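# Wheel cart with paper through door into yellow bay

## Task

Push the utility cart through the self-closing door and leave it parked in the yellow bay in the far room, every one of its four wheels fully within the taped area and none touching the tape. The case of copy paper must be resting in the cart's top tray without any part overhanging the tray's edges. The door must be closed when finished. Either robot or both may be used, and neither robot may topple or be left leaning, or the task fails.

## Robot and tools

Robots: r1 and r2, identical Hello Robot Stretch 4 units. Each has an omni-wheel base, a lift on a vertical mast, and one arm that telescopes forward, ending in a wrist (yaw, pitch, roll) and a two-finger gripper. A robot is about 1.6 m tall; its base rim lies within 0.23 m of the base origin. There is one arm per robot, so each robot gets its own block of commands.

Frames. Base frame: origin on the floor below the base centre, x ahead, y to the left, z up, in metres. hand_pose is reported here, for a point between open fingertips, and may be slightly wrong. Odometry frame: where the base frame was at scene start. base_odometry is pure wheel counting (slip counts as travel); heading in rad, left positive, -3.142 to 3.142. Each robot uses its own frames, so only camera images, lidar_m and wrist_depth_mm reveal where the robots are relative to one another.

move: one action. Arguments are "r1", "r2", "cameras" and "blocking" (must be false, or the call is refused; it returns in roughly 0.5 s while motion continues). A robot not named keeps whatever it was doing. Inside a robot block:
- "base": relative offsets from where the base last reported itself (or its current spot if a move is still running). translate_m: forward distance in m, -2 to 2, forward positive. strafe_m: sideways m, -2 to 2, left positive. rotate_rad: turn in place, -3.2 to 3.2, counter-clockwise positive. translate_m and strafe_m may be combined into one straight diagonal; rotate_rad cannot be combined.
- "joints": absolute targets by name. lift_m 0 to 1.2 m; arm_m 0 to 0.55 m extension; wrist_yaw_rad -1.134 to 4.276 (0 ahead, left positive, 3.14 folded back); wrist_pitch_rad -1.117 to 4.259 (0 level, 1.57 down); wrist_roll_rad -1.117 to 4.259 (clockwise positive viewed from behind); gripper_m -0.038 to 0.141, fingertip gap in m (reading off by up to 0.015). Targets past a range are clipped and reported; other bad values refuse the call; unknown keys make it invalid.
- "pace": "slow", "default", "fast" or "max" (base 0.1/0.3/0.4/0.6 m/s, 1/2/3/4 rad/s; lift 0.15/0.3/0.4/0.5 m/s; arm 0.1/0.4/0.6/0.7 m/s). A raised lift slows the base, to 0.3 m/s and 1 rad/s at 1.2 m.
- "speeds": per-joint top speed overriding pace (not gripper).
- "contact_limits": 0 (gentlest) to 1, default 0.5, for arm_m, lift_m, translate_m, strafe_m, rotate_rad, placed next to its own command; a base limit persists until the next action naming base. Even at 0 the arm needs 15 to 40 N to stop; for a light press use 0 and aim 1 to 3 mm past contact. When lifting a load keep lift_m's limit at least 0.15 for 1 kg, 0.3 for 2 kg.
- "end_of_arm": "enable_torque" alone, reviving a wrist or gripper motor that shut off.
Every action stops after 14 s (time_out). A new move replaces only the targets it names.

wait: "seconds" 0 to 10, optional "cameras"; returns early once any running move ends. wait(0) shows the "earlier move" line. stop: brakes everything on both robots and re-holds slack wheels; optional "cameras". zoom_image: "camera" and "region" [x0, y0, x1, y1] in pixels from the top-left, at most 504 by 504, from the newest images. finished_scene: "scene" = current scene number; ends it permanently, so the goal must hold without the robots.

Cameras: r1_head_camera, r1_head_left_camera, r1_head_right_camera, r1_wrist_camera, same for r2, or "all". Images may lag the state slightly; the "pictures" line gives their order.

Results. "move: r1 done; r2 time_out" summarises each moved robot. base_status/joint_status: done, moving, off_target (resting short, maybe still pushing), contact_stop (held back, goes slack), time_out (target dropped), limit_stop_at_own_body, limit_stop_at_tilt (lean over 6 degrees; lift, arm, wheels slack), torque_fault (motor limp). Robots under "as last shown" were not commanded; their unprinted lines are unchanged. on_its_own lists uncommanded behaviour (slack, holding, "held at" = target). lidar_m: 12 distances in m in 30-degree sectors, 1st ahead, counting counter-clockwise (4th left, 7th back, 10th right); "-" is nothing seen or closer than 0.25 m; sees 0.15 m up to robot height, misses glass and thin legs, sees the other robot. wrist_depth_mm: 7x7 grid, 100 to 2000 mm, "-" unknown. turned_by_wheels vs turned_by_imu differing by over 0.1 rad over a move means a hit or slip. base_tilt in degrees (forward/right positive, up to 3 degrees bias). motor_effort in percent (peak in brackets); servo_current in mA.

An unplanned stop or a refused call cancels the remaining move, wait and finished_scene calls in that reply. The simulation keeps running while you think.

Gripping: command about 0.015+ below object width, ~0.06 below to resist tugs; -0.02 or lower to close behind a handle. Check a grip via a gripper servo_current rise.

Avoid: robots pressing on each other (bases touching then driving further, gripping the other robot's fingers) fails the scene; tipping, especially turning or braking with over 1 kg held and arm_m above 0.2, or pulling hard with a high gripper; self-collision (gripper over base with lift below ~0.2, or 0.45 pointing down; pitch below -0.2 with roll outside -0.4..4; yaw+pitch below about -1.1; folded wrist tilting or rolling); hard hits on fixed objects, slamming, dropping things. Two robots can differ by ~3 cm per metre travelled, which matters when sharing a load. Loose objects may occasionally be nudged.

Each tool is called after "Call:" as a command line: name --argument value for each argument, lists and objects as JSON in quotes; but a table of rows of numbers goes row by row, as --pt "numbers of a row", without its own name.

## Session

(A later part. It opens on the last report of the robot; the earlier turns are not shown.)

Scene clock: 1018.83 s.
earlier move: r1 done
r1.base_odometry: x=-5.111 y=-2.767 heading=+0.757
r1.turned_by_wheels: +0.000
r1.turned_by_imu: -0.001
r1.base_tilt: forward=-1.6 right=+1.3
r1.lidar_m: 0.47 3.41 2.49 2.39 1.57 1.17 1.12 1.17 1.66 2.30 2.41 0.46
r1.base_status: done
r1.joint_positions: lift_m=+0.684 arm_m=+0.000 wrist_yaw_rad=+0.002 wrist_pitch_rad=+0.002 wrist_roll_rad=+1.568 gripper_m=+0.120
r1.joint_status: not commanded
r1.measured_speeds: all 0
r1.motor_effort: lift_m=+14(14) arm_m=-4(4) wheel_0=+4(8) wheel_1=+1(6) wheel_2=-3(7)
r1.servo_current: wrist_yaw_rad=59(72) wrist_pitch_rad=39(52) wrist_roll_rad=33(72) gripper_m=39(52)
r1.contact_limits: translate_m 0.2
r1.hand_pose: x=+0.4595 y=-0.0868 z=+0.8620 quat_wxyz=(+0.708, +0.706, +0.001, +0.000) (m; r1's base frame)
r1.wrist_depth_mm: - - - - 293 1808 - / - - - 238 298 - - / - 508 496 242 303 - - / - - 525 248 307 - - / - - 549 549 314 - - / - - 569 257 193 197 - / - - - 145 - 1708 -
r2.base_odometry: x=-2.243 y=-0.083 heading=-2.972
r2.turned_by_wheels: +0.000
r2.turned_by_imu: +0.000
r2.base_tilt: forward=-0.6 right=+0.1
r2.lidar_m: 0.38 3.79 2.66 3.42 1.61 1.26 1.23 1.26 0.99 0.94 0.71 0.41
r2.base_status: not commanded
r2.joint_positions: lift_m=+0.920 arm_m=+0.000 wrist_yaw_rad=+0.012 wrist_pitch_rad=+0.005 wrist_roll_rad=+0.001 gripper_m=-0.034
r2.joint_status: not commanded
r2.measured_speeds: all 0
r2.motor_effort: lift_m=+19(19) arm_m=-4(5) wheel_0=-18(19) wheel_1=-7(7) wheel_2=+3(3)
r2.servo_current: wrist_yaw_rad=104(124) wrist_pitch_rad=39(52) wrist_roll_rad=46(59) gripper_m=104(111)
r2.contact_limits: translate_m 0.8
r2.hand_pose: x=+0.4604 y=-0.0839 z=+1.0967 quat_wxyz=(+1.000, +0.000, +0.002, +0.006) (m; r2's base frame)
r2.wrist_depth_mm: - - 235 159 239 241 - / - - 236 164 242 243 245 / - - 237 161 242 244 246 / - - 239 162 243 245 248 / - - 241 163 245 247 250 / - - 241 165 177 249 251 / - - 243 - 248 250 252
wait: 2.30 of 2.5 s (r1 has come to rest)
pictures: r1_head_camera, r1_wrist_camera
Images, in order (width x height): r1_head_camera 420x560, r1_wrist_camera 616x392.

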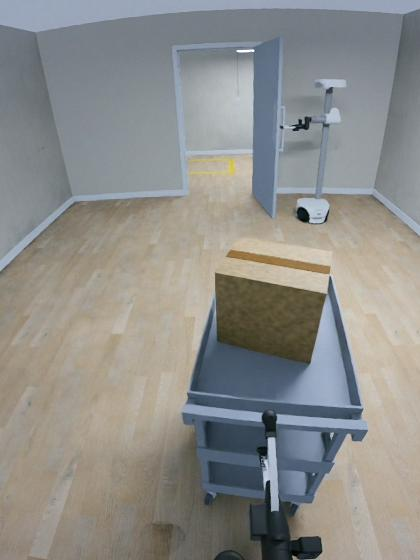

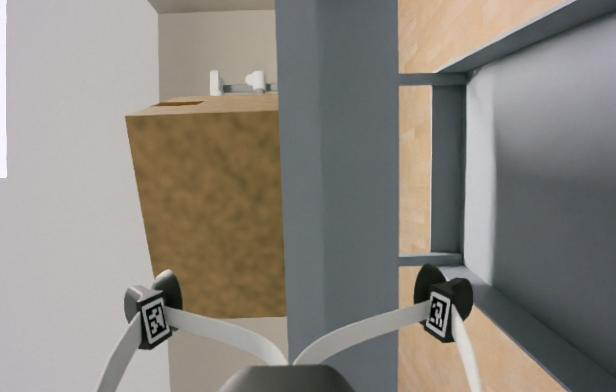

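Call:
move --blocking false --r1 '{"base": {"translate_m": 0.072}, "contact_limits": {"translate_m": 0.2}, "pace": "slow"}'

Call:
wait --seconds 1.8

Call:
move --blocking false --r1 '{"joints": {"gripper_m": -0.035}}'

Call:
wait --seconds 2.2 --cameras '["r1_wrist_camera", "r1_head_camera"]'

Scene clock: 1027.87 s.
move: r1 moving
r1.base_odometry: x=-5.102 y=-2.758 heading=+0.757
r1.turned_by_wheels: +0.000
r1.turned_by_imu: +0.000
r1.base_tilt: forward=-1.6 right=+1.3
r1.lidar_m: 0.47 3.43 2.49 2.41 1.60 1.19 1.11 1.19 1.70 2.30 2.40 0.47
r1.base_status: translate_m moving
r1.joint_positions: lift_m=+0.684 arm_m=+0.000 wrist_yaw_rad=+0.002 wrist_pitch_rad=+0.002 wrist_roll_rad=+1.568 gripper_m=+0.120
r1.joint_status: not commanded
r1.measured_speeds: translate_m=+0.048 strafe_m=+0.000 rotate_rad=-0.001 lift_m=+0.000 arm_m=+0.000 wrist_yaw_rad=+0.000 wrist_pitch_rad=+0.000 wrist_roll_rad=+0.000
r1.motor_effort: lift_m=+14(14) arm_m=-4(4) wheel_0=+5(7) wheel_1=+4(5) wheel_2=-4(7)
r1.servo_current: wrist_yaw_rad=59(65) wrist_pitch_rad=46(46) wrist_roll_rad=59(59) gripper_m=46(46)
r1.contact_limits: translate_m 0.2
r1.hand_pose: x=+0.4595 y=-0.0868 z=+0.8620 quat_wxyz=(+0.708, +0.706, +0.001, +0.000) (m; r1's base frame)
r1.wrist_depth_mm: - - - - 283 1863 - / - - - 229 287 - - / - 496 492 233 293 - - / - - 517 236 297 - - / - - 539 544 303 - - / - - 564 246 193 196 - / - - - 145 317 1863 -
r2: as last shown
r2.base_tilt: forward=-0.7 right=+0.1
r2.lidar_m: 0.39 3.81 2.64 3.44 1.62 1.27 1.22 1.26 0.98 0.96 0.71 0.41
r2.motor_effort: lift_m=+19(19) arm_m=-4(4) wheel_0=-18(18) wheel_1=-7(7) wheel_2=+3(3)
r2.servo_current: wrist_yaw_rad=98(111) wrist_pitch_rad=46(46) wrist_roll_rad=46(59) gripper_m=98(111)
r2.contact_limits: translate_m 0.8
r2.wrist_depth_mm: - - 236 159 239 241 - / - - 237 165 241 242 245 / - - 239 161 243 243 248 / - - 239 163 244 246 249 / - - 241 163 245 248 249 / - - 242 164 177 248 252 / - - 242 - 249 250 252
pictures: none

Scene clock: 1029.33 s.
earlier move: r1 done
r1.base_odometry: x=-5.058 y=-2.718 heading=+0.757
r1.turned_by_wheels: +0.000
r1.turned_by_imu: +0.000
r1.base_tilt: forward=-1.6 right=+1.2
r1.lidar_m: 0.40 3.43 2.49 2.40 1.68 1.26 1.18 1.26 1.78 2.30 2.39 0.41
r1.base_status: done
r1.joint_positions: lift_m=+0.684 arm_m=+0.000 wrist_yaw_rad=+0.002 wrist_pitch_rad=+0.002 wrist_roll_rad=+1.568 gripper_m=+0.120
r1.joint_status: not commanded
r1.measured_speeds: all 0
r1.motor_effort: lift_m=+14(14) arm_m=-4(4) wheel_0=+2(7) wheel_1=+3(6) wheel_2=-1(7)
r1.servo_current: wrist_yaw_rad=52(65) wrist_pitch_rad=39(46) wrist_roll_rad=59(65) gripper_m=39(46)
r1.contact_limits: translate_m 0.2
r1.hand_pose: x=+0.4595 y=-0.0868 z=+0.8620 quat_wxyz=(+0.708, +0.706, +0.001, +0.000) (m; r1's base frame)
r1.wrist_depth_mm: - - - - 223 1708 - / - - 615 170 229 - - / - 433 433 231 232 - - / - 459 455 236 236 - - / - 492 480 180 240 - - / - 492 500 182 210 197 - / - - - 145 251 1863 -
r2.base_odometry: x=-2.243 y=-0.083 heading=-2.972
r2.turned_by_wheels: +0.000
r2.turned_by_imu: +0.000
r2.base_tilt: forward=-0.6 right=+0.1
r2.lidar_m: 0.42 3.80 2.66 3.42 1.56 1.25 1.23 1.27 0.99 0.95 0.71 0.40
r2.base_status: not commanded
r2.joint_positions: lift_m=+0.920 arm_m=+0.000 wrist_yaw_rad=+0.012 wrist_pitch_rad=+0.005 wrist_roll_rad=+0.001 gripper_m=-0.034
r2.joint_status: not commanded
r2.measured_speeds: all 0
r2.motor_effort: lift_m=+19(19) arm_m=-4(5) wheel_0=-18(18) wheel_1=-7(7) wheel_2=+3(3)
r2.servo_current: wrist_yaw_rad=98(111) wrist_pitch_rad=46(52) wrist_roll_rad=52(59) gripper_m=98(111)
r2.contact_limits: translate_m 0.8
r2.hand_pose: x=+0.4604 y=-0.0839 z=+1.0967 quat_wxyz=(+1.000, +0.000, +0.002, +0.006) (m; r2's base frame)
r2.wrist_depth_mm: - - 235 159 240 240 - / - - 236 165 240 243 245 / - - 236 161 242 244 246 / - - 239 162 243 246 248 / - - 241 164 245 247 250 / - - 240 165 177 249 252 / - - 242 - 249 250 252
wait: 1.47 of 1.8 s (r1 has come to rest)
pictures: none

Scene clock: 1029.83 s.
move: r1 moving
r1.base_odometry: x=-5.058 y=-2.718 heading=+0.757
r1.turned_by_wheels: +0.000
r1.turned_by_imu: +0.000
r1.base_tilt: forward=-1.6 right=+1.3
r1.lidar_m: 0.39 3.42 2.49 2.40 1.68 1.23 1.19 1.26 1.75 2.30 2.38 0.41
r1.base_status: not commanded
r1.joint_positions: lift_m=+0.684 arm_m=+0.000 wrist_yaw_rad=+0.002 wrist_pitch_rad=+0.002 wrist_roll_rad=+1.568 gripper_m=+0.106
r1.joint_status: gripper_m moving
r1.measured_speeds: all 0
r1.motor_effort: lift_m=+14(14) arm_m=-4(4) wheel_0=+2(3) wheel_1=+3(3) wheel_2=-1(1)
r1.servo_current: wrist_yaw_rad=65(65) wrist_pitch_rad=39(46) wrist_roll_rad=59(65) gripper_m=91(91)
r1.contact_limits: translate_m 0.2
r1.hand_pose: x=+0.4595 y=-0.0868 z=+0.8620 quat_wxyz=(+0.708, +0.706, +0.001, +0.000) (m; r1's base frame)
r1.wrist_depth_mm: - - - - 224 1708 - / - - 615 170 228 - - / - 433 430 229 233 - - / - 455 455 235 236 - - / - 484 477 180 241 - - / - - 492 182 198 213 - / - - - 142 251 1708 -
r2: as last shown
r2.lidar_m: 0.39 3.81 2.66 3.41 1.60 1.25 1.23 1.27 0.98 0.97 0.71 0.41
r2.motor_effort: lift_m=+19(19) arm_m=-4(4) wheel_0=-18(18) wheel_1=-7(7) wheel_2=+3(3)
r2.servo_current: wrist_yaw_rad=104(117) wrist_pitch_rad=46(52) wrist_roll_rad=52(65) gripper_m=104(111)
r2.contact_limits: translate_m 0.8
r2.wrist_depth_mm: - - 235 159 239 241 - / - - 237 165 240 243 245 / - - 238 162 241 244 247 / - - 239 162 243 247 247 / - - 240 163 245 247 250 / - - 242 164 176 249 251 / - - 244 - 248 250 252
pictures: none

Scene clock: 1031.60 s.
earlier move: r1 done
r1.base_odometry: x=-5.058 y=-2.718 heading=+0.757
r1.turned_by_wheels: +0.000
r1.turned_by_imu: +0.000
r1.base_tilt: forward=-1.6 right=+1.3
r1.lidar_m: 0.40 3.43 2.49 2.41 1.70 1.24 1.20 1.26 1.76 2.30 2.41 0.42
r1.base_status: not commanded
r1.joint_positions: lift_m=+0.684 arm_m=+0.000 wrist_yaw_rad=+0.002 wrist_pitch_rad=+0.003 wrist_roll_rad=+1.568 gripper_m=-0.034
r1.joint_status: all done
r1.measured_speeds: all 0
r1.motor_effort: lift_m=+14(14) arm_m=-4(4) wheel_0=+0(3) wheel_1=+2(4) wheel_2=+1(1)
r1.servo_current: wrist_yaw_rad=65(78) wrist_pitch_rad=46(52) wrist_roll_rad=46(78) gripper_m=78(202)
r1.contact_limits: translate_m 0.2
r1.hand_pose: x=+0.4595 y=-0.0868 z=+0.8616 quat_wxyz=(+0.708, +0.706, +0.002, +0.000) (m; r1's base frame)
r1.wrist_depth_mm: - - - 210 214 - - / - 473 424 159 218 - - / - 421 424 220 223 - - / - 452 445 166 227 - - / - 473 473 171 234 - - / - - 204 191 181 1661 - / - 156 - 152 244 137 -
r2.base_odometry: x=-2.243 y=-0.083 heading=-2.972
r2.turned_by_wheels: +0.000
r2.turned_by_imu: +0.000
r2.base_tilt: forward=-0.6 right=+0.1
r2.lidar_m: 0.39 3.80 2.68 3.42 1.59 1.25 1.22 1.28 0.98 0.96 0.75 0.40
r2.base_status: not commanded
r2.joint_positions: lift_m=+0.920 arm_m=+0.000 wrist_yaw_rad=+0.012 wrist_pitch_rad=+0.005 wrist_roll_rad=+0.001 gripper_m=-0.034
r2.joint_status: not commanded
r2.measured_speeds: all 0
r2.motor_effort: lift_m=+19(19) arm_m=-4(5) wheel_0=-18(18) wheel_1=-7(8) wheel_2=+3(3)
r2.servo_current: wrist_yaw_rad=104(117) wrist_pitch_rad=39(52) wrist_roll_rad=52(65) gripper_m=104(111)
r2.contact_limits: translate_m 0.8
r2.hand_pose: x=+0.4604 y=-0.0839 z=+1.0967 quat_wxyz=(+1.000, +0.000, +0.002, +0.006) (m; r2's base frame)
r2.wrist_depth_mm: - - 236 160 239 241 - / - - 237 165 241 243 245 / - - 237 162 241 245 246 / - - 239 162 243 246 248 / - - 242 163 245 248 250 / - - 240 165 177 249 252 / - - 242 - 249 249 253
wait: 1.77 of 2.2 s (r1 has come to rest)
pictures: r1_head_camera, r1_wrist_camera
Images, in order (width x height): r1_head_camera 420x560, r1_wrist_camera 616x392.

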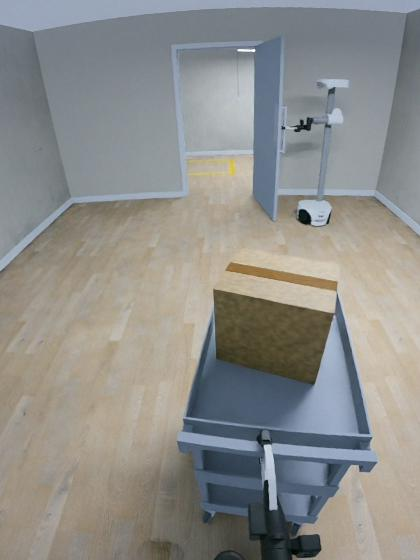

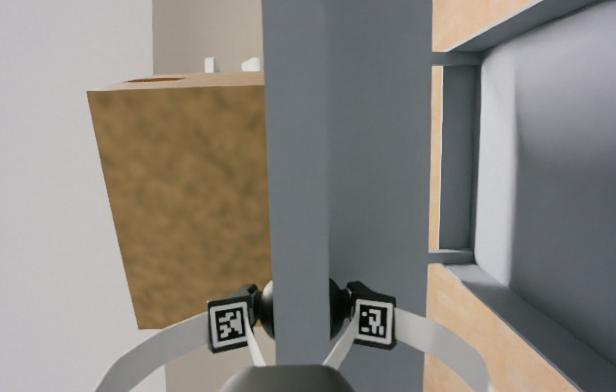

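Call:
move --cameras '["r1_head_camera", "r1_wrist_camera", "r2_head_camera"]'

Scene clock: 1051.40 s.
r1.base_odometry: x=-5.058 y=-2.718 heading=+0.757
r1.turned_by_wheels: +0.000
r1.turned_by_imu: +0.000
r1.base_tilt: forward=-1.6 right=+1.3
r1.lidar_m: 0.41 3.43 2.50 2.41 1.71 1.25 1.20 1.26 1.76 2.30 2.41 0.42
r1.base_status: not commanded
r1.joint_positions: lift_m=+0.684 arm_m=+0.000 wrist_yaw_rad=+0.002 wrist_pitch_rad=+0.003 wrist_roll_rad=+1.568 gripper_m=-0.034
r1.joint_status: all done
r1.measured_speeds: all 0
r1.motor_effort: lift_m=+14(14) arm_m=-4(4) wheel_0=+1(3) wheel_1=+2(4) wheel_2=+1(1)
r1.servo_current: wrist_yaw_rad=65(78) wrist_pitch_rad=39(52) wrist_roll_rad=52(78) gripper_m=78(202)
r1.contact_limits: translate_m 0.2
r1.hand_pose: x=+0.4595 y=-0.0868 z=+0.8616 quat_wxyz=(+0.708, +0.706, +0.002, +0.000) (m; r1's base frame)
r1.wrist_depth_mm: - - - 210 213 - - / - 473 427 159 217 - - / - 424 427 220 222 - - / - 449 449 166 227 - - / - 473 473 171 232 - - / - - 203 191 181 1661 - / - 156 - 152 244 136 -
r2.base_odometry: x=-2.243 y=-0.083 heading=-2.972
r2.turned_by_wheels: +0.000
r2.turned_by_imu: +0.000
r2.base_tilt: forward=-0.6 right=+0.1
r2.lidar_m: 0.41 3.82 2.67 3.40 1.58 1.25 1.21 1.27 0.99 0.97 0.70 0.40
r2.base_status: not commanded
r2.joint_positions: lift_m=+0.920 arm_m=+0.000 wrist_yaw_rad=+0.012 wrist_pitch_rad=+0.005 wrist_roll_rad=+0.001 gripper_m=-0.034
r2.joint_status: not commanded
r2.measured_speeds: all 0
r2.motor_effort: lift_m=+19(19) arm_m=-4(5) wheel_0=-18(18) wheel_1=-7(8) wheel_2=+3(3)
r2.servo_current: wrist_yaw_rad=98(117) wrist_pitch_rad=46(52) wrist_roll_rad=46(65) gripper_m=98(111)
r2.contact_limits: translate_m 0.8
r2.hand_pose: x=+0.4604 y=-0.0839 z=+1.0967 quat_wxyz=(+1.000, +0.000, +0.002, +0.006) (m; r2's base frame)
r2.wrist_depth_mm: - - 236 159 240 242 - / - - 236 164 241 243 245 / - - 237 161 243 243 246 / - - 239 162 243 246 249 / - - 241 163 245 248 249 / - - 241 164 176 249 251 / - - 243 - 249 250 252
pictures: r1_head_camera, r1_wrist_camera, r2_head_camera
Images, in order (width x height): r1_head_camera 420x560, r1_wrist_camera 616x392, r2_head_camera 420x560.

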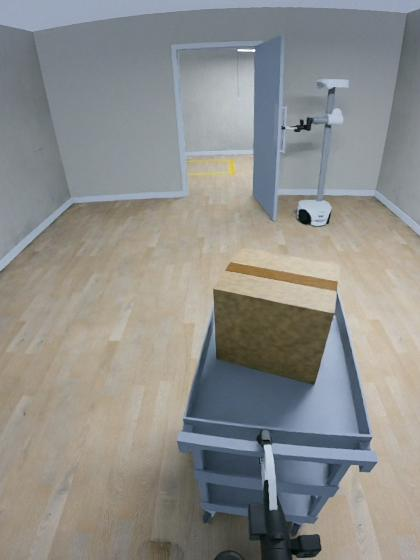

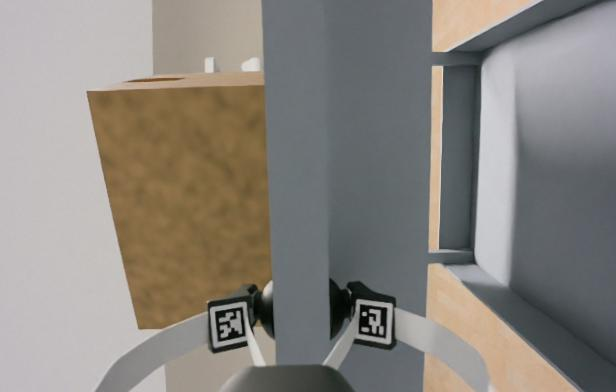

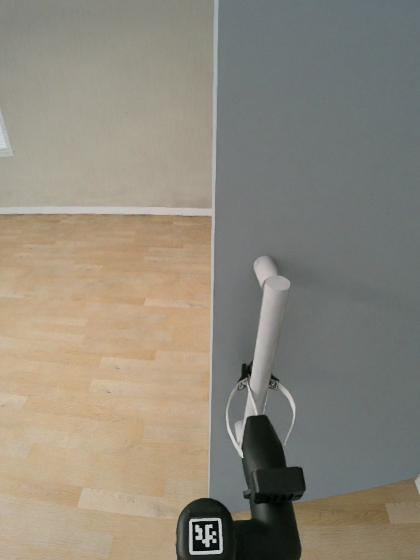

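Call:
move --blocking false --cameras '[]' --r1 '{"base":{"translate_m":0.4,"strafe_m":-0.10},"pace":"slow","contact_limits":{"translate_m":0.5,"strafe_m":0.5}}'

Call:
wait --seconds 6 --cameras '["r1_head_camera", "r1_wrist_camera"]'

r1: "contact_limits": translate_m and strafe_m are given together and make one move, which takes one limit: state it under one of them only
Scene clock: 1076.43 s.
r1.base_odometry: x=-5.058 y=-2.718 heading=+0.757
r1.turned_by_wheels: +0.000
r1.turned_by_imu: +0.000
r1.base_tilt: forward=-1.6 right=+1.3
r1.lidar_m: 0.39 3.42 2.48 2.40 1.71 1.27 1.19 1.24 1.73 2.31 2.39 0.43
r1.base_status: not commanded
r1.joint_positions: lift_m=+0.684 arm_m=+0.000 wrist_yaw_rad=+0.002 wrist_pitch_rad=+0.003 wrist_roll_rad=+1.568 gripper_m=-0.034
r1.joint_status: all done
r1.measured_speeds: all 0
r1.motor_effort: lift_m=+14(14) arm_m=-4(4) wheel_0=+0(3) wheel_1=+2(4) wheel_2=+1(1)
r1.servo_current: wrist_yaw_rad=52(78) wrist_pitch_rad=39(52) wrist_roll_rad=46(78) gripper_m=78(202)
r1.contact_limits: translate_m 0.2
r1.hand_pose: x=+0.4595 y=-0.0868 z=+0.8616 quat_wxyz=(+0.708, +0.706, +0.002, +0.000) (m; r1's base frame)
r1.wrist_depth_mm: - - - 211 213 - - / - 469 424 158 217 - - / - 424 424 220 223 - - / - 449 449 166 228 - - / - 477 477 171 233 - - / - - 203 192 181 1661 - / - 156 - 152 244 137 -
r2.base_odometry: x=-2.243 y=-0.083 heading=-2.972
r2.turned_by_wheels: +0.000
r2.turned_by_imu: +0.000
r2.base_tilt: forward=-0.7 right=+0.1
r2.lidar_m: 0.41 3.80 2.65 3.42 1.60 1.25 1.22 1.25 0.96 0.95 0.72 0.40
r2.base_status: not commanded
r2.joint_positions: lift_m=+0.920 arm_m=+0.000 wrist_yaw_rad=+0.012 wrist_pitch_rad=+0.005 wrist_roll_rad=+0.001 gripper_m=-0.034
r2.joint_status: not commanded
r2.measured_speeds: all 0
r2.motor_effort: lift_m=+19(19) arm_m=-4(5) wheel_0=-18(18) wheel_1=-7(8) wheel_2=+3(3)
r2.servo_current: wrist_yaw_rad=91(117) wrist_pitch_rad=46(52) wrist_roll_rad=52(65) gripper_m=104(111)
r2.contact_limits: translate_m 0.8
r2.hand_pose: x=+0.4604 y=-0.0839 z=+1.0967 quat_wxyz=(+1.000, +0.000, +0.002, +0.006) (m; r2's base frame)
r2.wrist_depth_mm: - - 236 160 240 241 - / - - 236 164 240 243 245 / - - 238 161 241 244 246 / - - 239 163 243 246 247 / - - 241 164 245 248 249 / - - 242 165 177 248 250 / - - 243 - 248 250 252
pictures: none

not run: a call was refused earlier in this reply.

Call:
move --blocking false --cameras '[]' --r1 '{"base":{"translate_m":0.4,"strafe_m":-0.10},"pace":"slow","contact_limits":{"translate_m":0.5}}'

Call:
wait --seconds 7 --cameras '["r1_head_camera", "r1_wrist_camera"]'

Scene clock: 1080.23 s.
move: r1 moving
r1.base_odometry: x=-5.047 y=-2.711 heading=+0.757
r1.turned_by_wheels: +0.001
r1.turned_by_imu: +0.000
r1.base_tilt: forward=-1.6 right=+1.2
r1.lidar_m: 0.39 0.46 2.48 2.41 1.68 1.25 1.21 1.27 1.79 2.29 2.40 0.39
r1.base_status: translate_m moving; strafe_m moving
r1.joint_positions: lift_m=+0.684 arm_m=+0.000 wrist_yaw_rad=+0.002 wrist_pitch_rad=+0.004 wrist_roll_rad=+1.568 gripper_m=-0.034
r1.joint_status: not commanded
r1.measured_speeds: translate_m=+0.042 strafe_m=-0.009 rotate_rad=-0.001 lift_m=+0.000 arm_m=+0.000 wrist_yaw_rad=+0.000 wrist_pitch_rad=+0.004 wrist_roll_rad=+0.000
r1.motor_effort: lift_m=+14(14) arm_m=+4(4) wheel_0=+11(11) wheel_1=+3(5) wheel_2=-8(8)
r1.servo_current: wrist_yaw_rad=59(59) wrist_pitch_rad=46(52) wrist_roll_rad=39(59) gripper_m=52(78)
r1.contact_limits: translate_m 0.5
r1.hand_pose: x=+0.4594 y=-0.0868 z=+0.8613 quat_wxyz=(+0.708, +0.706, +0.002, -0.001) (m; r1's base frame)
r1.wrist_depth_mm: - - - 148 206 - - / - 427 413 151 210 - - / - 413 415 154 214 - - / - 433 442 158 219 - - / - 466 466 160 223 - - / - 504 484 177 183 1708 - / - - 183 - 235 137 -
r2.base_odometry: x=-2.243 y=-0.083 heading=-2.972
r2.turned_by_wheels: +0.000
r2.turned_by_imu: +0.000
r2.base_tilt: forward=-0.6 right=+0.1
r2.lidar_m: 0.42 3.79 2.66 3.41 1.60 1.26 1.20 1.28 0.99 0.97 0.73 0.41
r2.base_status: not commanded
r2.joint_positions: lift_m=+0.920 arm_m=+0.000 wrist_yaw_rad=+0.012 wrist_pitch_rad=+0.005 wrist_roll_rad=+0.001 gripper_m=-0.034
r2.joint_status: not commanded
r2.measured_speeds: all 0
r2.motor_effort: lift_m=+19(19) arm_m=-4(4) wheel_0=-18(18) wheel_1=-7(7) wheel_2=+3(3)
r2.servo_current: wrist_yaw_rad=104(111) wrist_pitch_rad=39(46) wrist_roll_rad=59(59) gripper_m=98(104)
r2.contact_limits: translate_m 0.8
r2.hand_pose: x=+0.4604 y=-0.0839 z=+1.0967 quat_wxyz=(+1.000, +0.000, +0.002, +0.006) (m; r2's base frame)
r2.wrist_depth_mm: - - 236 159 239 241 - / - - 236 164 240 243 245 / - - 238 162 242 244 246 / - - 239 162 245 246 247 / - - 241 164 245 247 249 / - - 240 165 176 248 251 / - - 243 - 249 250 253
pictures: none
No camera images: "cameras" was empty.

Scene clock: 1085.10 s.
earlier move: r1 done
r1.base_odometry: x=-4.699 y=-2.516 heading=+0.757
r1.turned_by_wheels: -0.001
r1.turned_by_imu: -0.004
r1.base_tilt: forward=-1.6 right=+1.3
r1.lidar_m: 0.38 3.56 2.61 2.48 2.28 1.66 1.60 1.66 2.30 2.20 2.29 0.41
r1.base_status: done
r1.joint_positions: lift_m=+0.684 arm_m=+0.000 wrist_yaw_rad=-0.003 wrist_pitch_rad=+0.006 wrist_roll_rad=+1.568 gripper_m=-0.034
r1.joint_status: not commanded
r1.measured_speeds: all 0
r1.motor_effort: lift_m=+15(15) arm_m=+4(5) wheel_0=+2(13) wheel_1=+3(6) wheel_2=-7(11)
r1.servo_current: wrist_yaw_rad=52(65) wrist_pitch_rad=46(59) wrist_roll_rad=46(72) gripper_m=52(78)
r1.contact_limits: translate_m 0.5
r1.hand_pose: x=+0.4590 y=-0.0884 z=+0.8608 quat_wxyz=(+0.708, +0.706, +0.001, -0.003) (m; r1's base frame)
r1.wrist_depth_mm: - - - 154 212 1576 - / - - 544 156 216 - - / - 418 418 216 219 - - / - 436 439 161 223 - - / - 462 462 163 225 - - / - 496 206 177 181 - - / - - 182 - 235 138 -
r2.base_odometry: x=-2.243 y=-0.083 heading=-2.972
r2.turned_by_wheels: +0.000
r2.turned_by_imu: +0.001
r2.base_tilt: forward=-0.7 right=+0.1
r2.lidar_m: 0.40 3.80 2.26 3.45 1.61 1.27 1.21 1.28 1.00 0.96 0.70 0.40
r2.base_status: not commanded
r2.joint_positions: lift_m=+0.920 arm_m=+0.000 wrist_yaw_rad=+0.012 wrist_pitch_rad=+0.005 wrist_roll_rad=+0.001 gripper_m=-0.034
r2.joint_status: not commanded
r2.measured_speeds: all 0
r2.motor_effort: lift_m=+19(19) arm_m=-4(5) wheel_0=-18(19) wheel_1=-7(7) wheel_2=+3(3)
r2.servo_current: wrist_yaw_rad=104(117) wrist_pitch_rad=46(52) wrist_roll_rad=39(65) gripper_m=111(117)
r2.contact_limits: translate_m 0.8
r2.hand_pose: x=+0.4604 y=-0.0839 z=+1.0967 quat_wxyz=(+1.000, +0.000, +0.002, +0.006) (m; r2's base frame)
r2.wrist_depth_mm: - - 236 159 239 241 - / - - 236 164 241 242 245 / - - 239 162 243 244 246 / - - 240 162 244 246 248 / - - 242 163 244 247 250 / - - 241 165 177 248 251 / - - 243 - 248 250 252
wait: 4.87 of 7 s (r1 has come to rest)
pictures: r1_head_camera, r1_wrist_camera
Images, in order (width x height): r1_head_camera 420x560, r1_wrist_camera 616x392.

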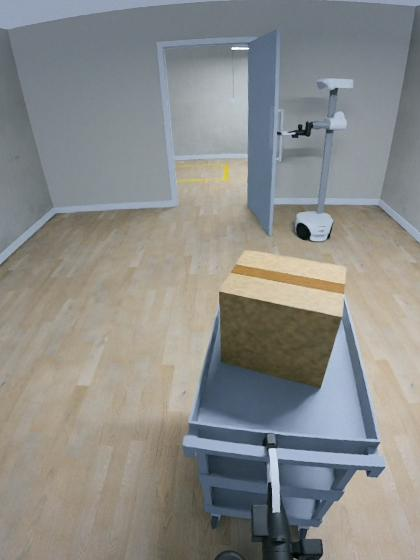

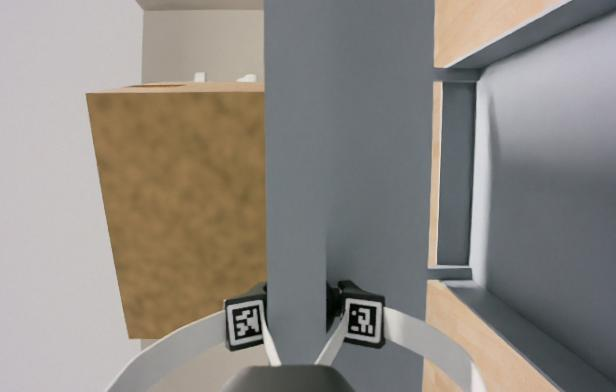

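Call:
move --blocking false --cameras '[]' --r1 '{"base":{"translate_m":0.4,"strafe_m":-0.09},"pace":"slow","contact_limits":{"translate_m":0.5}}'

Call:
wait --seconds 7 --cameras '["r1_head_camera", "r1_wrist_camera"]'

Scene clock: 1101.23 s.
move: r1 moving
r1.base_odometry: x=-4.688 y=-2.509 heading=+0.757
r1.turned_by_wheels: +0.000
r1.turned_by_imu: +0.000
r1.base_tilt: forward=-1.6 right=+1.3
r1.lidar_m: 0.41 3.58 2.64 2.47 2.28 1.65 1.59 1.67 2.29 2.20 2.29 0.39
r1.base_status: translate_m moving; strafe_m moving
r1.joint_positions: lift_m=+0.684 arm_m=+0.000 wrist_yaw_rad=-0.003 wrist_pitch_rad=+0.006 wrist_roll_rad=+1.568 gripper_m=-0.034
r1.joint_status: not commanded
r1.measured_speeds: translate_m=+0.048 strafe_m=-0.011 rotate_rad=-0.002 lift_m=+0.000 arm_m=+0.000 wrist_yaw_rad=+0.000 wrist_pitch_rad=+0.000 wrist_roll_rad=+0.000
r1.motor_effort: lift_m=+15(15) arm_m=+4(4) wheel_0=+7(7) wheel_1=+3(7) wheel_2=-11(12)
r1.servo_current: wrist_yaw_rad=59(65) wrist_pitch_rad=52(52) wrist_roll_rad=59(65) gripper_m=52(59)
r1.contact_limits: translate_m 0.5
r1.hand_pose: x=+0.4590 y=-0.0884 z=+0.8608 quat_wxyz=(+0.708, +0.706, +0.001, -0.003) (m; r1's base frame)
r1.wrist_depth_mm: - - - 154 212 1537 - / - - 544 156 216 - - / - 413 418 216 217 - - / - 436 439 161 221 - - / - 459 459 164 225 - - / - 492 207 167 181 - - / - - 182 - 232 138 -
r2: as last shown
r2.turned_by_imu: +0.000
r2.lidar_m: 0.38 3.82 2.24 3.42 1.61 1.25 1.23 1.27 0.97 0.97 0.72 0.43
r2.motor_effort: lift_m=+19(19) arm_m=-4(4) wheel_0=-18(19) wheel_1=-7(7) wheel_2=+3(4)
r2.servo_current: wrist_yaw_rad=104(111) wrist_pitch_rad=46(46) wrist_roll_rad=52(52) gripper_m=98(111)
r2.contact_limits: translate_m 0.8
r2.wrist_depth_mm: - - 236 159 238 241 - / - - 237 165 241 244 246 / - - 238 162 242 244 247 / - - 239 162 244 247 248 / - - 241 164 246 248 249 / - - 241 165 177 248 251 / - - 243 - 249 250 253
pictures: none
No camera images: "cameras" was empty.

Scene clock: 1106.10 s.
earlier move: r1 done
r1.base_odometry: x=-4.347 y=-2.307 heading=+0.757
r1.turned_by_wheels: +0.000
r1.turned_by_imu: -0.002
r1.base_tilt: forward=-1.6 right=+1.3
r1.lidar_m: 0.42 3.71 2.70 2.57 2.72 2.10 1.98 2.12 2.18 2.11 2.20 0.41
r1.base_status: done
r1.joint_positions: lift_m=+0.684 arm_m=+0.000 wrist_yaw_rad=-0.003 wrist_pitch_rad=+0.006 wrist_roll_rad=+1.568 gripper_m=-0.034
r1.joint_status: not commanded
r1.measured_speeds: all 0
r1.motor_effort: lift_m=+15(15) arm_m=+4(4) wheel_0=+2(8) wheel_1=+3(7) wheel_2=-4(13)
r1.servo_current: wrist_yaw_rad=65(72) wrist_pitch_rad=46(59) wrist_roll_rad=59(65) gripper_m=46(59)
r1.contact_limits: translate_m 0.5
r1.hand_pose: x=+0.4590 y=-0.0884 z=+0.8608 quat_wxyz=(+0.708, +0.706, +0.001, -0.003) (m; r1's base frame)
r1.wrist_depth_mm: - - - 142 198 - - / - 394 399 146 204 - - / - 413 413 150 211 - - / - 442 442 156 217 - - / - 480 473 160 225 - - / - - 206 167 180 1708 - / - - 183 - 238 1397 -
r2.base_odometry: x=-2.243 y=-0.083 heading=-2.972
r2.turned_by_wheels: +0.000
r2.turned_by_imu: +0.001
r2.base_tilt: forward=-0.7 right=+0.1
r2.lidar_m: 0.40 3.79 1.85 3.43 1.61 1.24 1.22 1.27 0.99 0.95 0.73 0.40
r2.base_status: not commanded
r2.joint_positions: lift_m=+0.920 arm_m=+0.000 wrist_yaw_rad=+0.012 wrist_pitch_rad=+0.005 wrist_roll_rad=+0.001 gripper_m=-0.034
r2.joint_status: not commanded
r2.measured_speeds: all 0
r2.motor_effort: lift_m=+19(19) arm_m=-4(5) wheel_0=-18(19) wheel_1=-7(7) wheel_2=+3(4)
r2.servo_current: wrist_yaw_rad=91(117) wrist_pitch_rad=39(52) wrist_roll_rad=52(65) gripper_m=111(111)
r2.contact_limits: translate_m 0.8
r2.hand_pose: x=+0.4604 y=-0.0839 z=+1.0967 quat_wxyz=(+1.000, +0.000, +0.002, +0.006) (m; r2's base frame)
r2.wrist_depth_mm: - - 236 159 239 241 - / - - 236 164 240 242 245 / - - 237 162 243 244 247 / - - 239 162 244 245 248 / - - 241 164 245 249 250 / - - 242 165 177 249 251 / - - 243 - 248 251 253
wait: 4.87 of 7 s (r1 has come to rest)
pictures: r1_head_camera, r1_wrist_camera
Images, in order (width x height): r1_head_camera 420x560, r1_wrist_camera 616x392.

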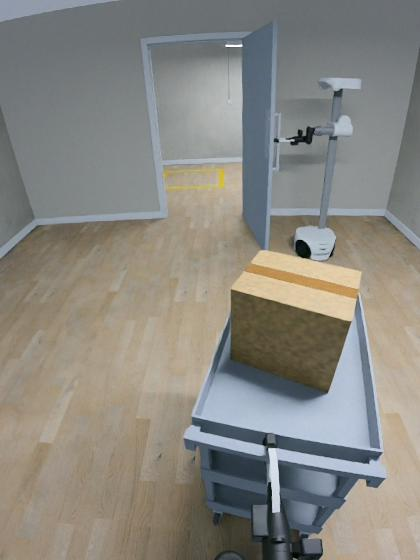

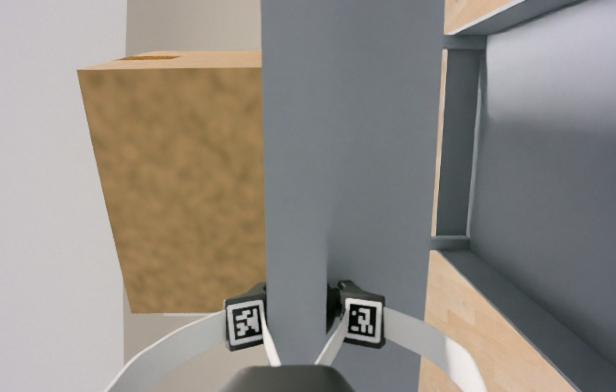

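Call:
move --blocking false --cameras '[]' --r1 '{"base":{"translate_m":0.25,"strafe_m":-0.16},"pace":"slow","contact_limits":{"translate_m":0.5}}'

Call:
wait --seconds 7 --cameras '["r1_head_camera", "r1_wrist_camera"]'

Scene clock: 1138.47 s.
move: r1 moving
r1.base_odometry: x=-4.333 y=-2.304 heading=+0.757
r1.turned_by_wheels: +0.000
r1.turned_by_imu: +0.000
r1.base_tilt: forward=-1.6 right=+1.3
r1.lidar_m: 0.38 3.69 2.72 2.60 2.74 2.09 1.99 2.12 2.22 2.09 2.20 0.40
r1.base_status: translate_m moving; strafe_m moving
r1.joint_positions: lift_m=+0.684 arm_m=+0.000 wrist_yaw_rad=-0.003 wrist_pitch_rad=+0.006 wrist_roll_rad=+1.568 gripper_m=-0.034
r1.joint_status: not commanded
r1.measured_speeds: translate_m=+0.047 strafe_m=-0.029 rotate_rad=+0.002 lift_m=+0.000 arm_m=+0.000 wrist_yaw_rad=+0.000 wrist_pitch_rad=+0.000 wrist_roll_rad=+0.000
r1.motor_effort: lift_m=+15(15) arm_m=+4(4) wheel_0=+8(10) wheel_1=+0(4) wheel_2=-9(9)
r1.servo_current: wrist_yaw_rad=72(72) wrist_pitch_rad=52(52) wrist_roll_rad=52(59) gripper_m=59(65)
r1.contact_limits: translate_m 0.5
r1.hand_pose: x=+0.4590 y=-0.0884 z=+0.8608 quat_wxyz=(+0.708, +0.706, +0.001, -0.003) (m; r1's base frame)
r1.wrist_depth_mm: - - - 141 196 - - / - 389 397 145 204 - - / - 410 413 149 210 - - / - 439 439 155 216 - - / - 480 477 159 224 - - / - - 210 166 182 1756 - / - - 180 - 237 138 -
r2: as last shown
r2.turned_by_imu: +0.000
r2.lidar_m: 0.40 3.80 1.85 3.40 1.63 1.25 1.22 1.27 0.98 0.96 0.73 0.38
r2.motor_effort: lift_m=+19(19) arm_m=-4(5) wheel_0=-18(19) wheel_1=-7(7) wheel_2=+3(3)
r2.servo_current: wrist_yaw_rad=104(117) wrist_pitch_rad=46(46) wrist_roll_rad=46(59) gripper_m=104(111)
r2.contact_limits: translate_m 0.8
r2.wrist_depth_mm: - - 235 159 239 242 - / - - 236 165 241 243 245 / - - 238 161 242 244 247 / - - 240 162 244 246 248 / - - 241 164 245 246 249 / - - 241 164 177 250 251 / - - 245 - 249 250 253
pictures: none
No camera images: "cameras" was empty.

Scene clock: 1142.10 s.
earlier move: r1 done
r1.base_odometry: x=-4.055 y=-2.251 heading=+0.757
r1.turned_by_wheels: +0.000
r1.turned_by_imu: +0.001
r1.base_tilt: forward=-1.6 right=+1.3
r1.lidar_m: 0.40 0.46 2.88 2.73 2.86 2.31 2.23 2.36 2.05 1.95 2.04 0.42
r1.base_status: done
r1.joint_positions: lift_m=+0.684 arm_m=+0.000 wrist_yaw_rad=+0.003 wrist_pitch_rad=+0.006 wrist_roll_rad=+1.568 gripper_m=-0.034
r1.joint_status: not commanded
r1.measured_speeds: all 0
r1.motor_effort: lift_m=+15(15) arm_m=+3(4) wheel_0=+7(12) wheel_1=-2(5) wheel_2=+0(9)
r1.servo_current: wrist_yaw_rad=46(72) wrist_pitch_rad=46(59) wrist_roll_rad=39(72) gripper_m=59(65)
r1.contact_limits: translate_m 0.5
r1.hand_pose: x=+0.4595 y=-0.0866 z=+0.8607 quat_wxyz=(+0.708, +0.706, +0.003, -0.001) (m; r1's base frame)
r1.wrist_depth_mm: - - - - 196 - - / - 394 392 199 204 - - / - 410 410 - 209 - - / - 436 436 154 217 - - / - 477 473 158 224 - - / - - 492 177 183 1756 - / - - 179 127 239 138 -
r2.base_odometry: x=-2.243 y=-0.083 heading=-2.972
r2.turned_by_wheels: +0.000
r2.turned_by_imu: +0.001
r2.base_tilt: forward=-0.6 right=+0.0
r2.lidar_m: 0.38 3.80 1.57 3.43 1.58 1.24 1.21 1.27 0.99 0.96 0.71 0.38
r2.base_status: not commanded
r2.joint_positions: lift_m=+0.920 arm_m=+0.000 wrist_yaw_rad=+0.012 wrist_pitch_rad=+0.005 wrist_roll_rad=+0.001 gripper_m=-0.034
r2.joint_status: not commanded
r2.measured_speeds: all 0
r2.motor_effort: lift_m=+19(19) arm_m=-4(5) wheel_0=-18(19) wheel_1=-7(7) wheel_2=+3(3)
r2.servo_current: wrist_yaw_rad=104(117) wrist_pitch_rad=46(52) wrist_roll_rad=39(65) gripper_m=104(111)
r2.contact_limits: translate_m 0.8
r2.hand_pose: x=+0.4604 y=-0.0839 z=+1.0967 quat_wxyz=(+1.000, +0.000, +0.002, +0.006) (m; r2's base frame)
r2.wrist_depth_mm: - - 236 159 239 240 - / - - 237 164 241 243 245 / - - 239 161 242 245 247 / - - 239 162 245 246 248 / - - 241 163 245 248 251 / - - 241 164 177 249 252 / - - 243 - 248 250 253
wait: 3.63 of 7 s (r1 has come to rest)
pictures: r1_head_camera, r1_wrist_camera
Images, in order (width x height): r1_head_camera 420x560, r1_wrist_camera 616x392.

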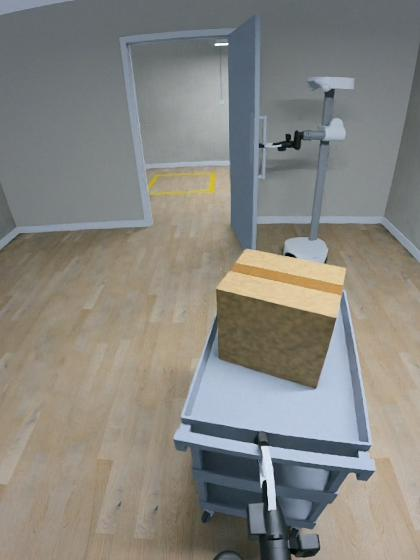

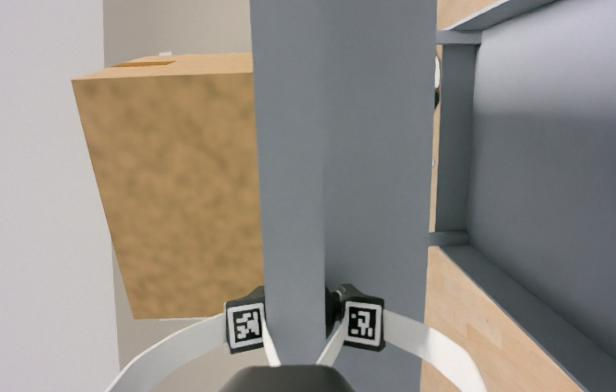

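Call:
move --blocking false --cameras '[]' --r1 '{"base":{"translate_m":-0.7,"strafe_m":-0.25},"pace":"slow","contact_limits":{"translate_m":0.5}}'

Call:
wait --seconds 10 --cameras '["r1_head_camera", "r1_wrist_camera"]'

Scene clock: 1168.43 s.
move: r1 moving
r1.base_odometry: x=-4.061 y=-2.263 heading=+0.757
r1.turned_by_wheels: +0.000
r1.turned_by_imu: +0.000
r1.base_tilt: forward=-1.6 right=+1.2
r1.lidar_m: 0.41 0.46 2.84 2.74 2.88 2.30 2.22 2.35 2.03 1.93 2.04 0.41
r1.base_status: translate_m moving; strafe_m moving
r1.joint_positions: lift_m=+0.684 arm_m=+0.000 wrist_yaw_rad=+0.003 wrist_pitch_rad=+0.007 wrist_roll_rad=+1.568 gripper_m=-0.034
r1.joint_status: not commanded
r1.measured_speeds: translate_m=-0.048 strafe_m=-0.017 rotate_rad=+0.002 lift_m=+0.000 arm_m=+0.000 wrist_yaw_rad=+0.000 wrist_pitch_rad=+0.000 wrist_roll_rad=+0.000
r1.motor_effort: lift_m=+15(15) arm_m=-4(4) wheel_0=-5(8) wheel_1=-7(9) wheel_2=+9(12)
r1.servo_current: wrist_yaw_rad=52(59) wrist_pitch_rad=46(52) wrist_roll_rad=46(65) gripper_m=52(65)
r1.contact_limits: translate_m 0.5
r1.hand_pose: x=+0.4596 y=-0.0865 z=+0.8606 quat_wxyz=(+0.708, +0.706, +0.003, -0.001) (m; r1's base frame)
r1.wrist_depth_mm: - - - 144 200 - - / - 397 399 203 206 - - / - 413 413 152 211 - - / - 436 439 156 218 - - / - 473 469 161 226 - - / - - 210 177 181 1808 - / - - 179 126 239 138 -
r2: as last shown
r2.turned_by_imu: +0.000
r2.base_tilt: forward=-0.7 right=+0.1
r2.lidar_m: 0.37 3.78 1.58 3.45 1.61 1.25 1.23 1.27 0.99 0.96 0.70 0.39
r2.motor_effort: lift_m=+19(19) arm_m=-5(5) wheel_0=-18(18) wheel_1=-7(7) wheel_2=+3(3)
r2.servo_current: wrist_yaw_rad=98(117) wrist_pitch_rad=46(46) wrist_roll_rad=46(59) gripper_m=104(111)
r2.contact_limits: translate_m 0.8
r2.wrist_depth_mm: - - 235 159 240 241 - / - - 236 165 241 243 245 / - - 237 162 242 243 246 / - - 239 162 243 245 249 / - - 242 164 245 247 249 / - - 241 165 177 248 252 / - - 243 - 249 250 253
pictures: none
No camera images: "cameras" was empty.

Scene clock: 1176.60 s.
earlier move: r1 done
r1.base_odometry: x=-4.392 y=-2.914 heading=+0.757
r1.turned_by_wheels: -0.001
r1.turned_by_imu: -0.004
r1.base_tilt: forward=-1.6 right=+1.3
r1.lidar_m: 0.36 4.27 3.13 2.96 2.20 1.62 1.55 1.63 1.77 1.69 1.76 0.44
r1.base_status: done
r1.joint_positions: lift_m=+0.684 arm_m=+0.000 wrist_yaw_rad=+0.000 wrist_pitch_rad=+0.007 wrist_roll_rad=+1.568 gripper_m=-0.034
r1.joint_status: not commanded
r1.measured_speeds: all 0
r1.motor_effort: lift_m=+15(15) arm_m=-4(4) wheel_0=-7(12) wheel_1=-3(9) wheel_2=+1(12)
r1.servo_current: wrist_yaw_rad=52(72) wrist_pitch_rad=52(59) wrist_roll_rad=65(72) gripper_m=59(65)
r1.contact_limits: translate_m 0.5
r1.hand_pose: x=+0.4593 y=-0.0874 z=+0.8606 quat_wxyz=(+0.708, +0.706, +0.002, -0.002) (m; r1's base frame)
r1.wrist_depth_mm: - - - 257 260 1661 1229 / - - - 252 252 1708 - / - - - 244 247 1863 - / - 445 442 238 241 - - / - 442 445 175 236 - - / - 449 206 174 181 - - / - 449 452 126 224 - -
r2.base_odometry: x=-2.243 y=-0.083 heading=-2.972
r2.turned_by_wheels: +0.000
r2.turned_by_imu: +0.001
r2.base_tilt: forward=-0.7 right=+0.1
r2.lidar_m: 0.40 3.78 2.20 2.20 1.60 1.23 1.23 1.26 1.00 0.96 0.73 0.40
r2.base_status: not commanded
r2.joint_positions: lift_m=+0.920 arm_m=+0.000 wrist_yaw_rad=+0.012 wrist_pitch_rad=+0.005 wrist_roll_rad=+0.001 gripper_m=-0.034
r2.joint_status: not commanded
r2.measured_speeds: all 0
r2.motor_effort: lift_m=+19(19) arm_m=-4(5) wheel_0=-18(19) wheel_1=-7(7) wheel_2=+3(3)
r2.servo_current: wrist_yaw_rad=91(117) wrist_pitch_rad=39(52) wrist_roll_rad=39(65) gripper_m=111(111)
r2.contact_limits: translate_m 0.8
r2.hand_pose: x=+0.4604 y=-0.0839 z=+1.0967 quat_wxyz=(+1.000, +0.000, +0.002, +0.006) (m; r2's base frame)
r2.wrist_depth_mm: - - 235 159 239 241 - / - - 236 165 240 244 246 / - - 238 161 242 245 247 / - - 239 162 242 246 249 / - - 240 164 244 248 250 / - - 240 165 177 249 251 / - - 243 - 248 250 253
wait: 8.17 of 10 s (r1 has come to rest)
pictures: r1_head_camera, r1_wrist_camera
Images, in order (width x height): r1_head_camera 420x560, r1_wrist_camera 616x392.

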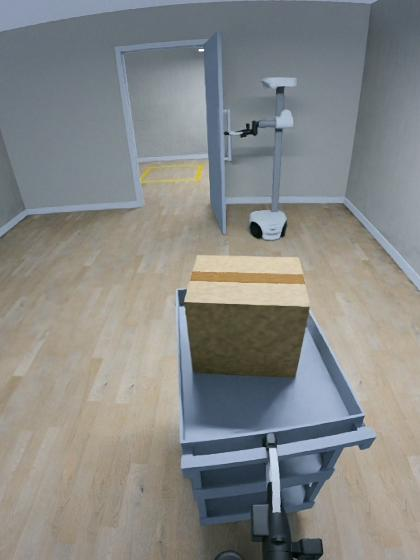

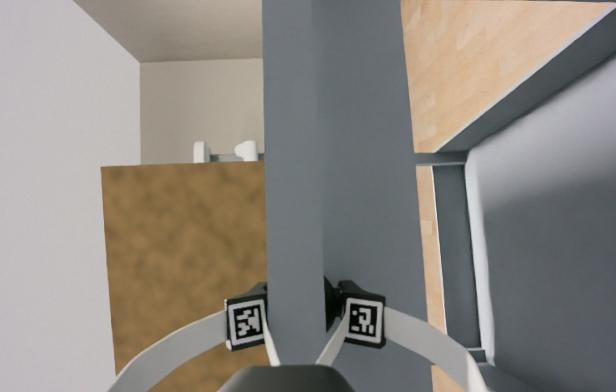

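Call:
move --blocking false --cameras '[]' --r1 '{"base":{"translate_m":0.4,"strafe_m":0.06},"pace":"slow","contact_limits":{"translate_m":0.5}}'

Call:
wait --seconds 7 --cameras '["r1_head_camera", "r1_wrist_camera"]'

Scene clock: 1184.73 s.
move: r1 moving
r1.base_odometry: x=-4.385 y=-2.904 heading=+0.757
r1.turned_by_wheels: +0.000
r1.turned_by_imu: +0.000
r1.base_tilt: forward=-1.6 right=+1.3
r1.lidar_m: 0.35 4.28 3.12 2.97 2.21 1.63 1.55 1.64 1.77 1.69 1.77 0.44
r1.base_status: translate_m moving; strafe_m moving
r1.joint_positions: lift_m=+0.684 arm_m=+0.000 wrist_yaw_rad=-0.003 wrist_pitch_rad=+0.007 wrist_roll_rad=+1.568 gripper_m=-0.034
r1.joint_status: not commanded
r1.measured_speeds: translate_m=+0.050 strafe_m=+0.008 rotate_rad=+0.002 lift_m=+0.000 arm_m=+0.000 wrist_yaw_rad=+0.000 wrist_pitch_rad=+0.000 wrist_roll_rad=+0.000
r1.motor_effort: lift_m=+15(15) arm_m=+3(4) wheel_0=+6(7) wheel_1=+7(7) wheel_2=-9(10)
r1.servo_current: wrist_yaw_rad=59(59) wrist_pitch_rad=52(52) wrist_roll_rad=59(59) gripper_m=52(65)
r1.contact_limits: translate_m 0.5
r1.hand_pose: x=+0.4590 y=-0.0882 z=+0.8606 quat_wxyz=(+0.708, +0.706, +0.001, -0.003) (m; r1's base frame)
r1.wrist_depth_mm: - - - 256 259 1661 1205 / - - - 250 252 1708 - / - - - 243 246 1863 - / - 439 442 237 239 - - / - 442 449 175 234 - - / - 445 208 176 180 - - / - 445 455 127 224 - -
r2: as last shown
r2.turned_by_imu: +0.000
r2.base_tilt: forward=-0.6 right=+0.1
r2.lidar_m: 0.42 3.81 2.18 2.16 1.63 1.26 1.23 1.27 1.00 0.97 0.72 0.40
r2.motor_effort: lift_m=+19(19) arm_m=-4(5) wheel_0=-18(18) wheel_1=-7(7) wheel_2=+3(3)
r2.servo_current: wrist_yaw_rad=98(117) wrist_pitch_rad=46(46) wrist_roll_rad=46(65) gripper_m=111(111)
r2.contact_limits: translate_m 0.8
r2.wrist_depth_mm: - - 235 159 239 242 - / - - 237 165 242 242 244 / - - 238 162 243 244 246 / - - 239 163 244 246 248 / - - 240 164 245 248 250 / - - 241 165 177 249 251 / - - 243 - 249 250 252
pictures: none
No camera images: "cameras" was empty.

Scene clock: 1189.57 s.
earlier move: r1 done
r1.base_odometry: x=-4.143 y=-2.596 heading=+0.757
r1.turned_by_wheels: +0.000
r1.turned_by_imu: -0.002
r1.base_tilt: forward=-1.6 right=+1.3
r1.lidar_m: 0.36 3.99 3.09 2.91 2.74 2.04 1.95 2.06 1.85 1.75 1.84 0.45
r1.base_status: done
r1.joint_positions: lift_m=+0.684 arm_m=+0.000 wrist_yaw_rad=-0.005 wrist_pitch_rad=+0.007 wrist_roll_rad=+1.568 gripper_m=-0.034
r1.joint_status: not commanded
r1.measured_speeds: all 0
r1.motor_effort: lift_m=+15(15) arm_m=+4(4) wheel_0=+1(11) wheel_1=+3(8) wheel_2=-5(11)
r1.servo_current: wrist_yaw_rad=52(65) wrist_pitch_rad=46(59) wrist_roll_rad=52(72) gripper_m=59(65)
r1.contact_limits: translate_m 0.5
r1.hand_pose: x=+0.4589 y=-0.0887 z=+0.8606 quat_wxyz=(+0.708, +0.706, +0.001, -0.004) (m; r1's base frame)
r1.wrist_depth_mm: - - - 260 267 1618 1205 / - - - 253 257 1708 - / - - - 245 249 1863 - / - 442 442 237 241 - - / - 442 445 175 236 - - / - 449 186 177 181 - - / - 445 449 - 222 - -
r2.base_odometry: x=-2.243 y=-0.083 heading=-2.972
r2.turned_by_wheels: +0.000
r2.turned_by_imu: +0.001
r2.base_tilt: forward=-0.6 right=+0.1
r2.lidar_m: 0.41 3.79 1.80 1.89 1.58 1.25 1.22 1.27 0.97 0.97 0.70 0.41
r2.base_status: not commanded
r2.joint_positions: lift_m=+0.920 arm_m=+0.000 wrist_yaw_rad=+0.012 wrist_pitch_rad=+0.005 wrist_roll_rad=+0.001 gripper_m=-0.034
r2.joint_status: not commanded
r2.measured_speeds: all 0
r2.motor_effort: lift_m=+19(19) arm_m=-4(5) wheel_0=-18(18) wheel_1=-7(7) wheel_2=+3(3)
r2.servo_current: wrist_yaw_rad=104(117) wrist_pitch_rad=39(52) wrist_roll_rad=59(65) gripper_m=111(111)
r2.contact_limits: translate_m 0.8
r2.hand_pose: x=+0.4604 y=-0.0839 z=+1.0967 quat_wxyz=(+1.000, +0.000, +0.002, +0.006) (m; r2's base frame)
r2.wrist_depth_mm: - - 236 160 239 241 - / - - 236 165 241 243 245 / - - 238 161 242 245 246 / - - 240 163 243 246 248 / - - 241 164 245 248 250 / - - 240 165 177 248 251 / - - 243 - 248 250 252
wait: 4.83 of 7 s (r1 has come to rest)
pictures: r1_head_camera, r1_wrist_camera
Images, in order (width x height): r1_head_camera 420x560, r1_wrist_camera 616x392.

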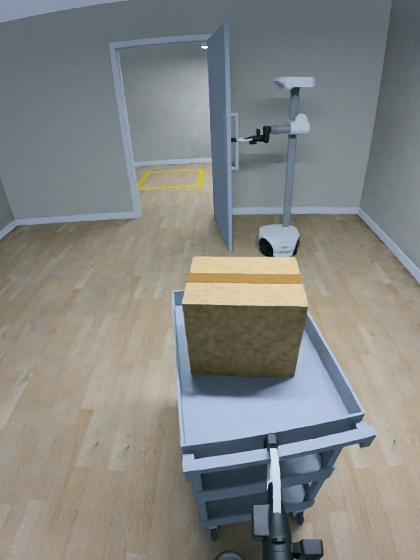

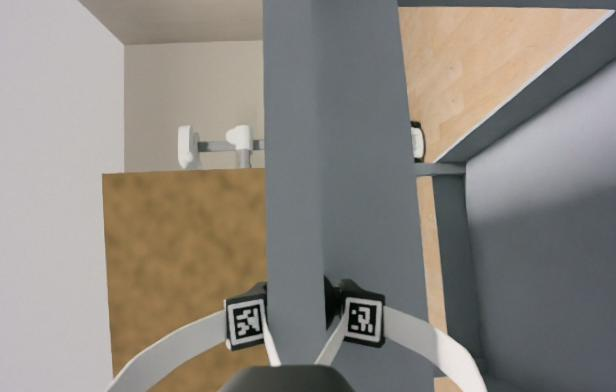

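Call:
move --blocking false --cameras '[]' --r1 '{"base":{"translate_m":0.5,"strafe_m":0.13},"pace":"slow","contact_limits":{"translate_m":0.5}}'

Call:
wait --seconds 8 --cameras '["r1_head_camera", "r1_wrist_camera"]'

Scene clock: 1207.63 s.
move: r1 moving
r1.base_odometry: x=-4.136 y=-2.585 heading=+0.756
r1.turned_by_wheels: +0.000
r1.turned_by_imu: -0.001
r1.base_tilt: forward=-1.6 right=+1.3
r1.lidar_m: 0.34 3.97 3.08 2.94 2.79 2.03 1.95 2.07 1.85 1.76 1.81 0.44
r1.base_status: translate_m moving; strafe_m moving
r1.joint_positions: lift_m=+0.684 arm_m=+0.000 wrist_yaw_rad=-0.005 wrist_pitch_rad=+0.007 wrist_roll_rad=+1.568 gripper_m=-0.034
r1.joint_status: not commanded
r1.measured_speeds: translate_m=+0.048 strafe_m=+0.012 rotate_rad=+0.000 lift_m=+0.000 arm_m=+0.000 wrist_yaw_rad=+0.000 wrist_pitch_rad=+0.000 wrist_roll_rad=+0.000
r1.motor_effort: lift_m=+15(15) arm_m=+4(4) wheel_0=+1(4) wheel_1=+4(7) wheel_2=-9(11)
r1.servo_current: wrist_yaw_rad=52(65) wrist_pitch_rad=39(52) wrist_roll_rad=52(59) gripper_m=59(59)
r1.contact_limits: translate_m 0.5
r1.hand_pose: x=+0.4589 y=-0.0887 z=+0.8606 quat_wxyz=(+0.708, +0.706, +0.001, -0.004) (m; r1's base frame)
r1.wrist_depth_mm: - - - 260 266 1661 1182 / - - - 254 257 1756 - / - - - 246 249 1808 - / - 442 445 238 242 - - / - 439 445 175 234 - - / - 442 187 176 180 - - / - 442 445 127 221 - -
r2: as last shown
r2.turned_by_imu: +0.000
r2.base_tilt: forward=-0.7 right=+0.1
r2.lidar_m: 0.40 3.81 1.78 1.87 1.62 1.22 1.21 1.28 0.97 0.93 0.71 0.40
r2.motor_effort: lift_m=+19(19) arm_m=-4(4) wheel_0=-18(18) wheel_1=-7(7) wheel_2=+3(3)
r2.servo_current: wrist_yaw_rad=111(111) wrist_pitch_rad=39(46) wrist_roll_rad=46(59) gripper_m=104(111)
r2.contact_limits: translate_m 0.8
r2.wrist_depth_mm: - - 236 160 239 241 - / - - 237 164 240 244 246 / - - 237 161 242 244 247 / - - 239 162 244 246 248 / - - 242 163 245 247 248 / - - 241 165 177 249 251 / - - 243 - 248 250 253
pictures: none
No camera images: "cameras" was empty.

Scene clock: 1213.53 s.
earlier move: r1 done
r1.base_odometry: x=-3.868 y=-2.158 heading=+0.756
r1.turned_by_wheels: +0.000
r1.turned_by_imu: -0.002
r1.base_tilt: forward=-1.6 right=+1.3
r1.lidar_m: 0.36 3.47 2.94 2.82 2.93 2.55 2.42 2.58 1.99 1.87 1.96 0.44
r1.base_status: done
r1.joint_positions: lift_m=+0.684 arm_m=+0.000 wrist_yaw_rad=-0.005 wrist_pitch_rad=+0.007 wrist_roll_rad=+1.568 gripper_m=-0.034
r1.joint_status: not commanded
r1.measured_speeds: all 0
r1.motor_effort: lift_m=+15(15) arm_m=+4(4) wheel_0=-1(4) wheel_1=+3(7) wheel_2=-6(12)
r1.servo_current: wrist_yaw_rad=46(72) wrist_pitch_rad=52(59) wrist_roll_rad=52(72) gripper_m=59(65)
r1.contact_limits: translate_m 0.5
r1.hand_pose: x=+0.4588 y=-0.0889 z=+0.8606 quat_wxyz=(+0.708, +0.706, +0.001, -0.004) (m; r1's base frame)
r1.wrist_depth_mm: - - - 253 256 1661 1229 / - - - 248 249 1808 - / - - - 241 243 - - / - 439 442 236 238 - - / - 442 442 174 234 - - / - 449 187 177 180 - - / - 452 452 148 223 - -
r2.base_odometry: x=-2.243 y=-0.083 heading=-2.972
r2.turned_by_wheels: +0.000
r2.turned_by_imu: +0.001
r2.base_tilt: forward=-0.7 right=+0.1
r2.lidar_m: 0.37 3.80 1.33 3.40 1.59 1.26 1.23 1.28 0.99 0.95 0.71 0.41
r2.base_status: not commanded
r2.joint_positions: lift_m=+0.920 arm_m=+0.000 wrist_yaw_rad=+0.012 wrist_pitch_rad=+0.005 wrist_roll_rad=+0.001 gripper_m=-0.034
r2.joint_status: not commanded
r2.measured_speeds: all 0
r2.motor_effort: lift_m=+19(19) arm_m=-4(5) wheel_0=-18(19) wheel_1=-7(7) wheel_2=+3(3)
r2.servo_current: wrist_yaw_rad=98(117) wrist_pitch_rad=46(52) wrist_roll_rad=52(59) gripper_m=111(111)
r2.contact_limits: translate_m 0.8
r2.hand_pose: x=+0.4604 y=-0.0839 z=+1.0967 quat_wxyz=(+1.000, +0.000, +0.002, +0.006) (m; r2's base frame)
r2.wrist_depth_mm: - - 235 160 239 241 - / - - 236 165 241 243 246 / - - 238 161 243 244 247 / - - 239 162 243 246 249 / - - 242 164 245 247 249 / - - 241 165 177 248 251 / - - 244 - 249 250 252
wait: 5.90 of 8 s (r1 has come to rest)
pictures: r1_head_camera, r1_wrist_camera
Images, in order (width x height): r1_head_camera 420x560, r1_wrist_camera 616x392.

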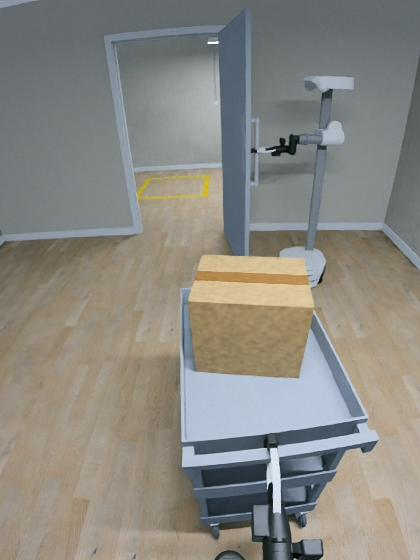

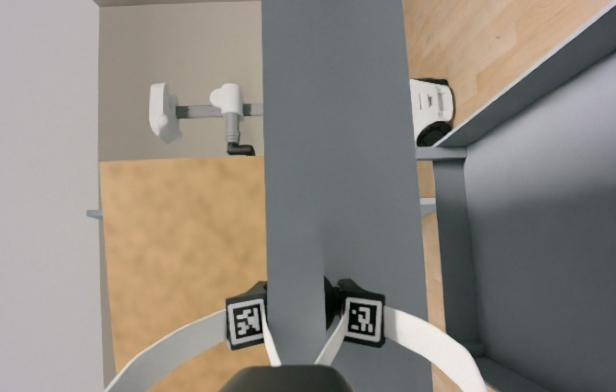

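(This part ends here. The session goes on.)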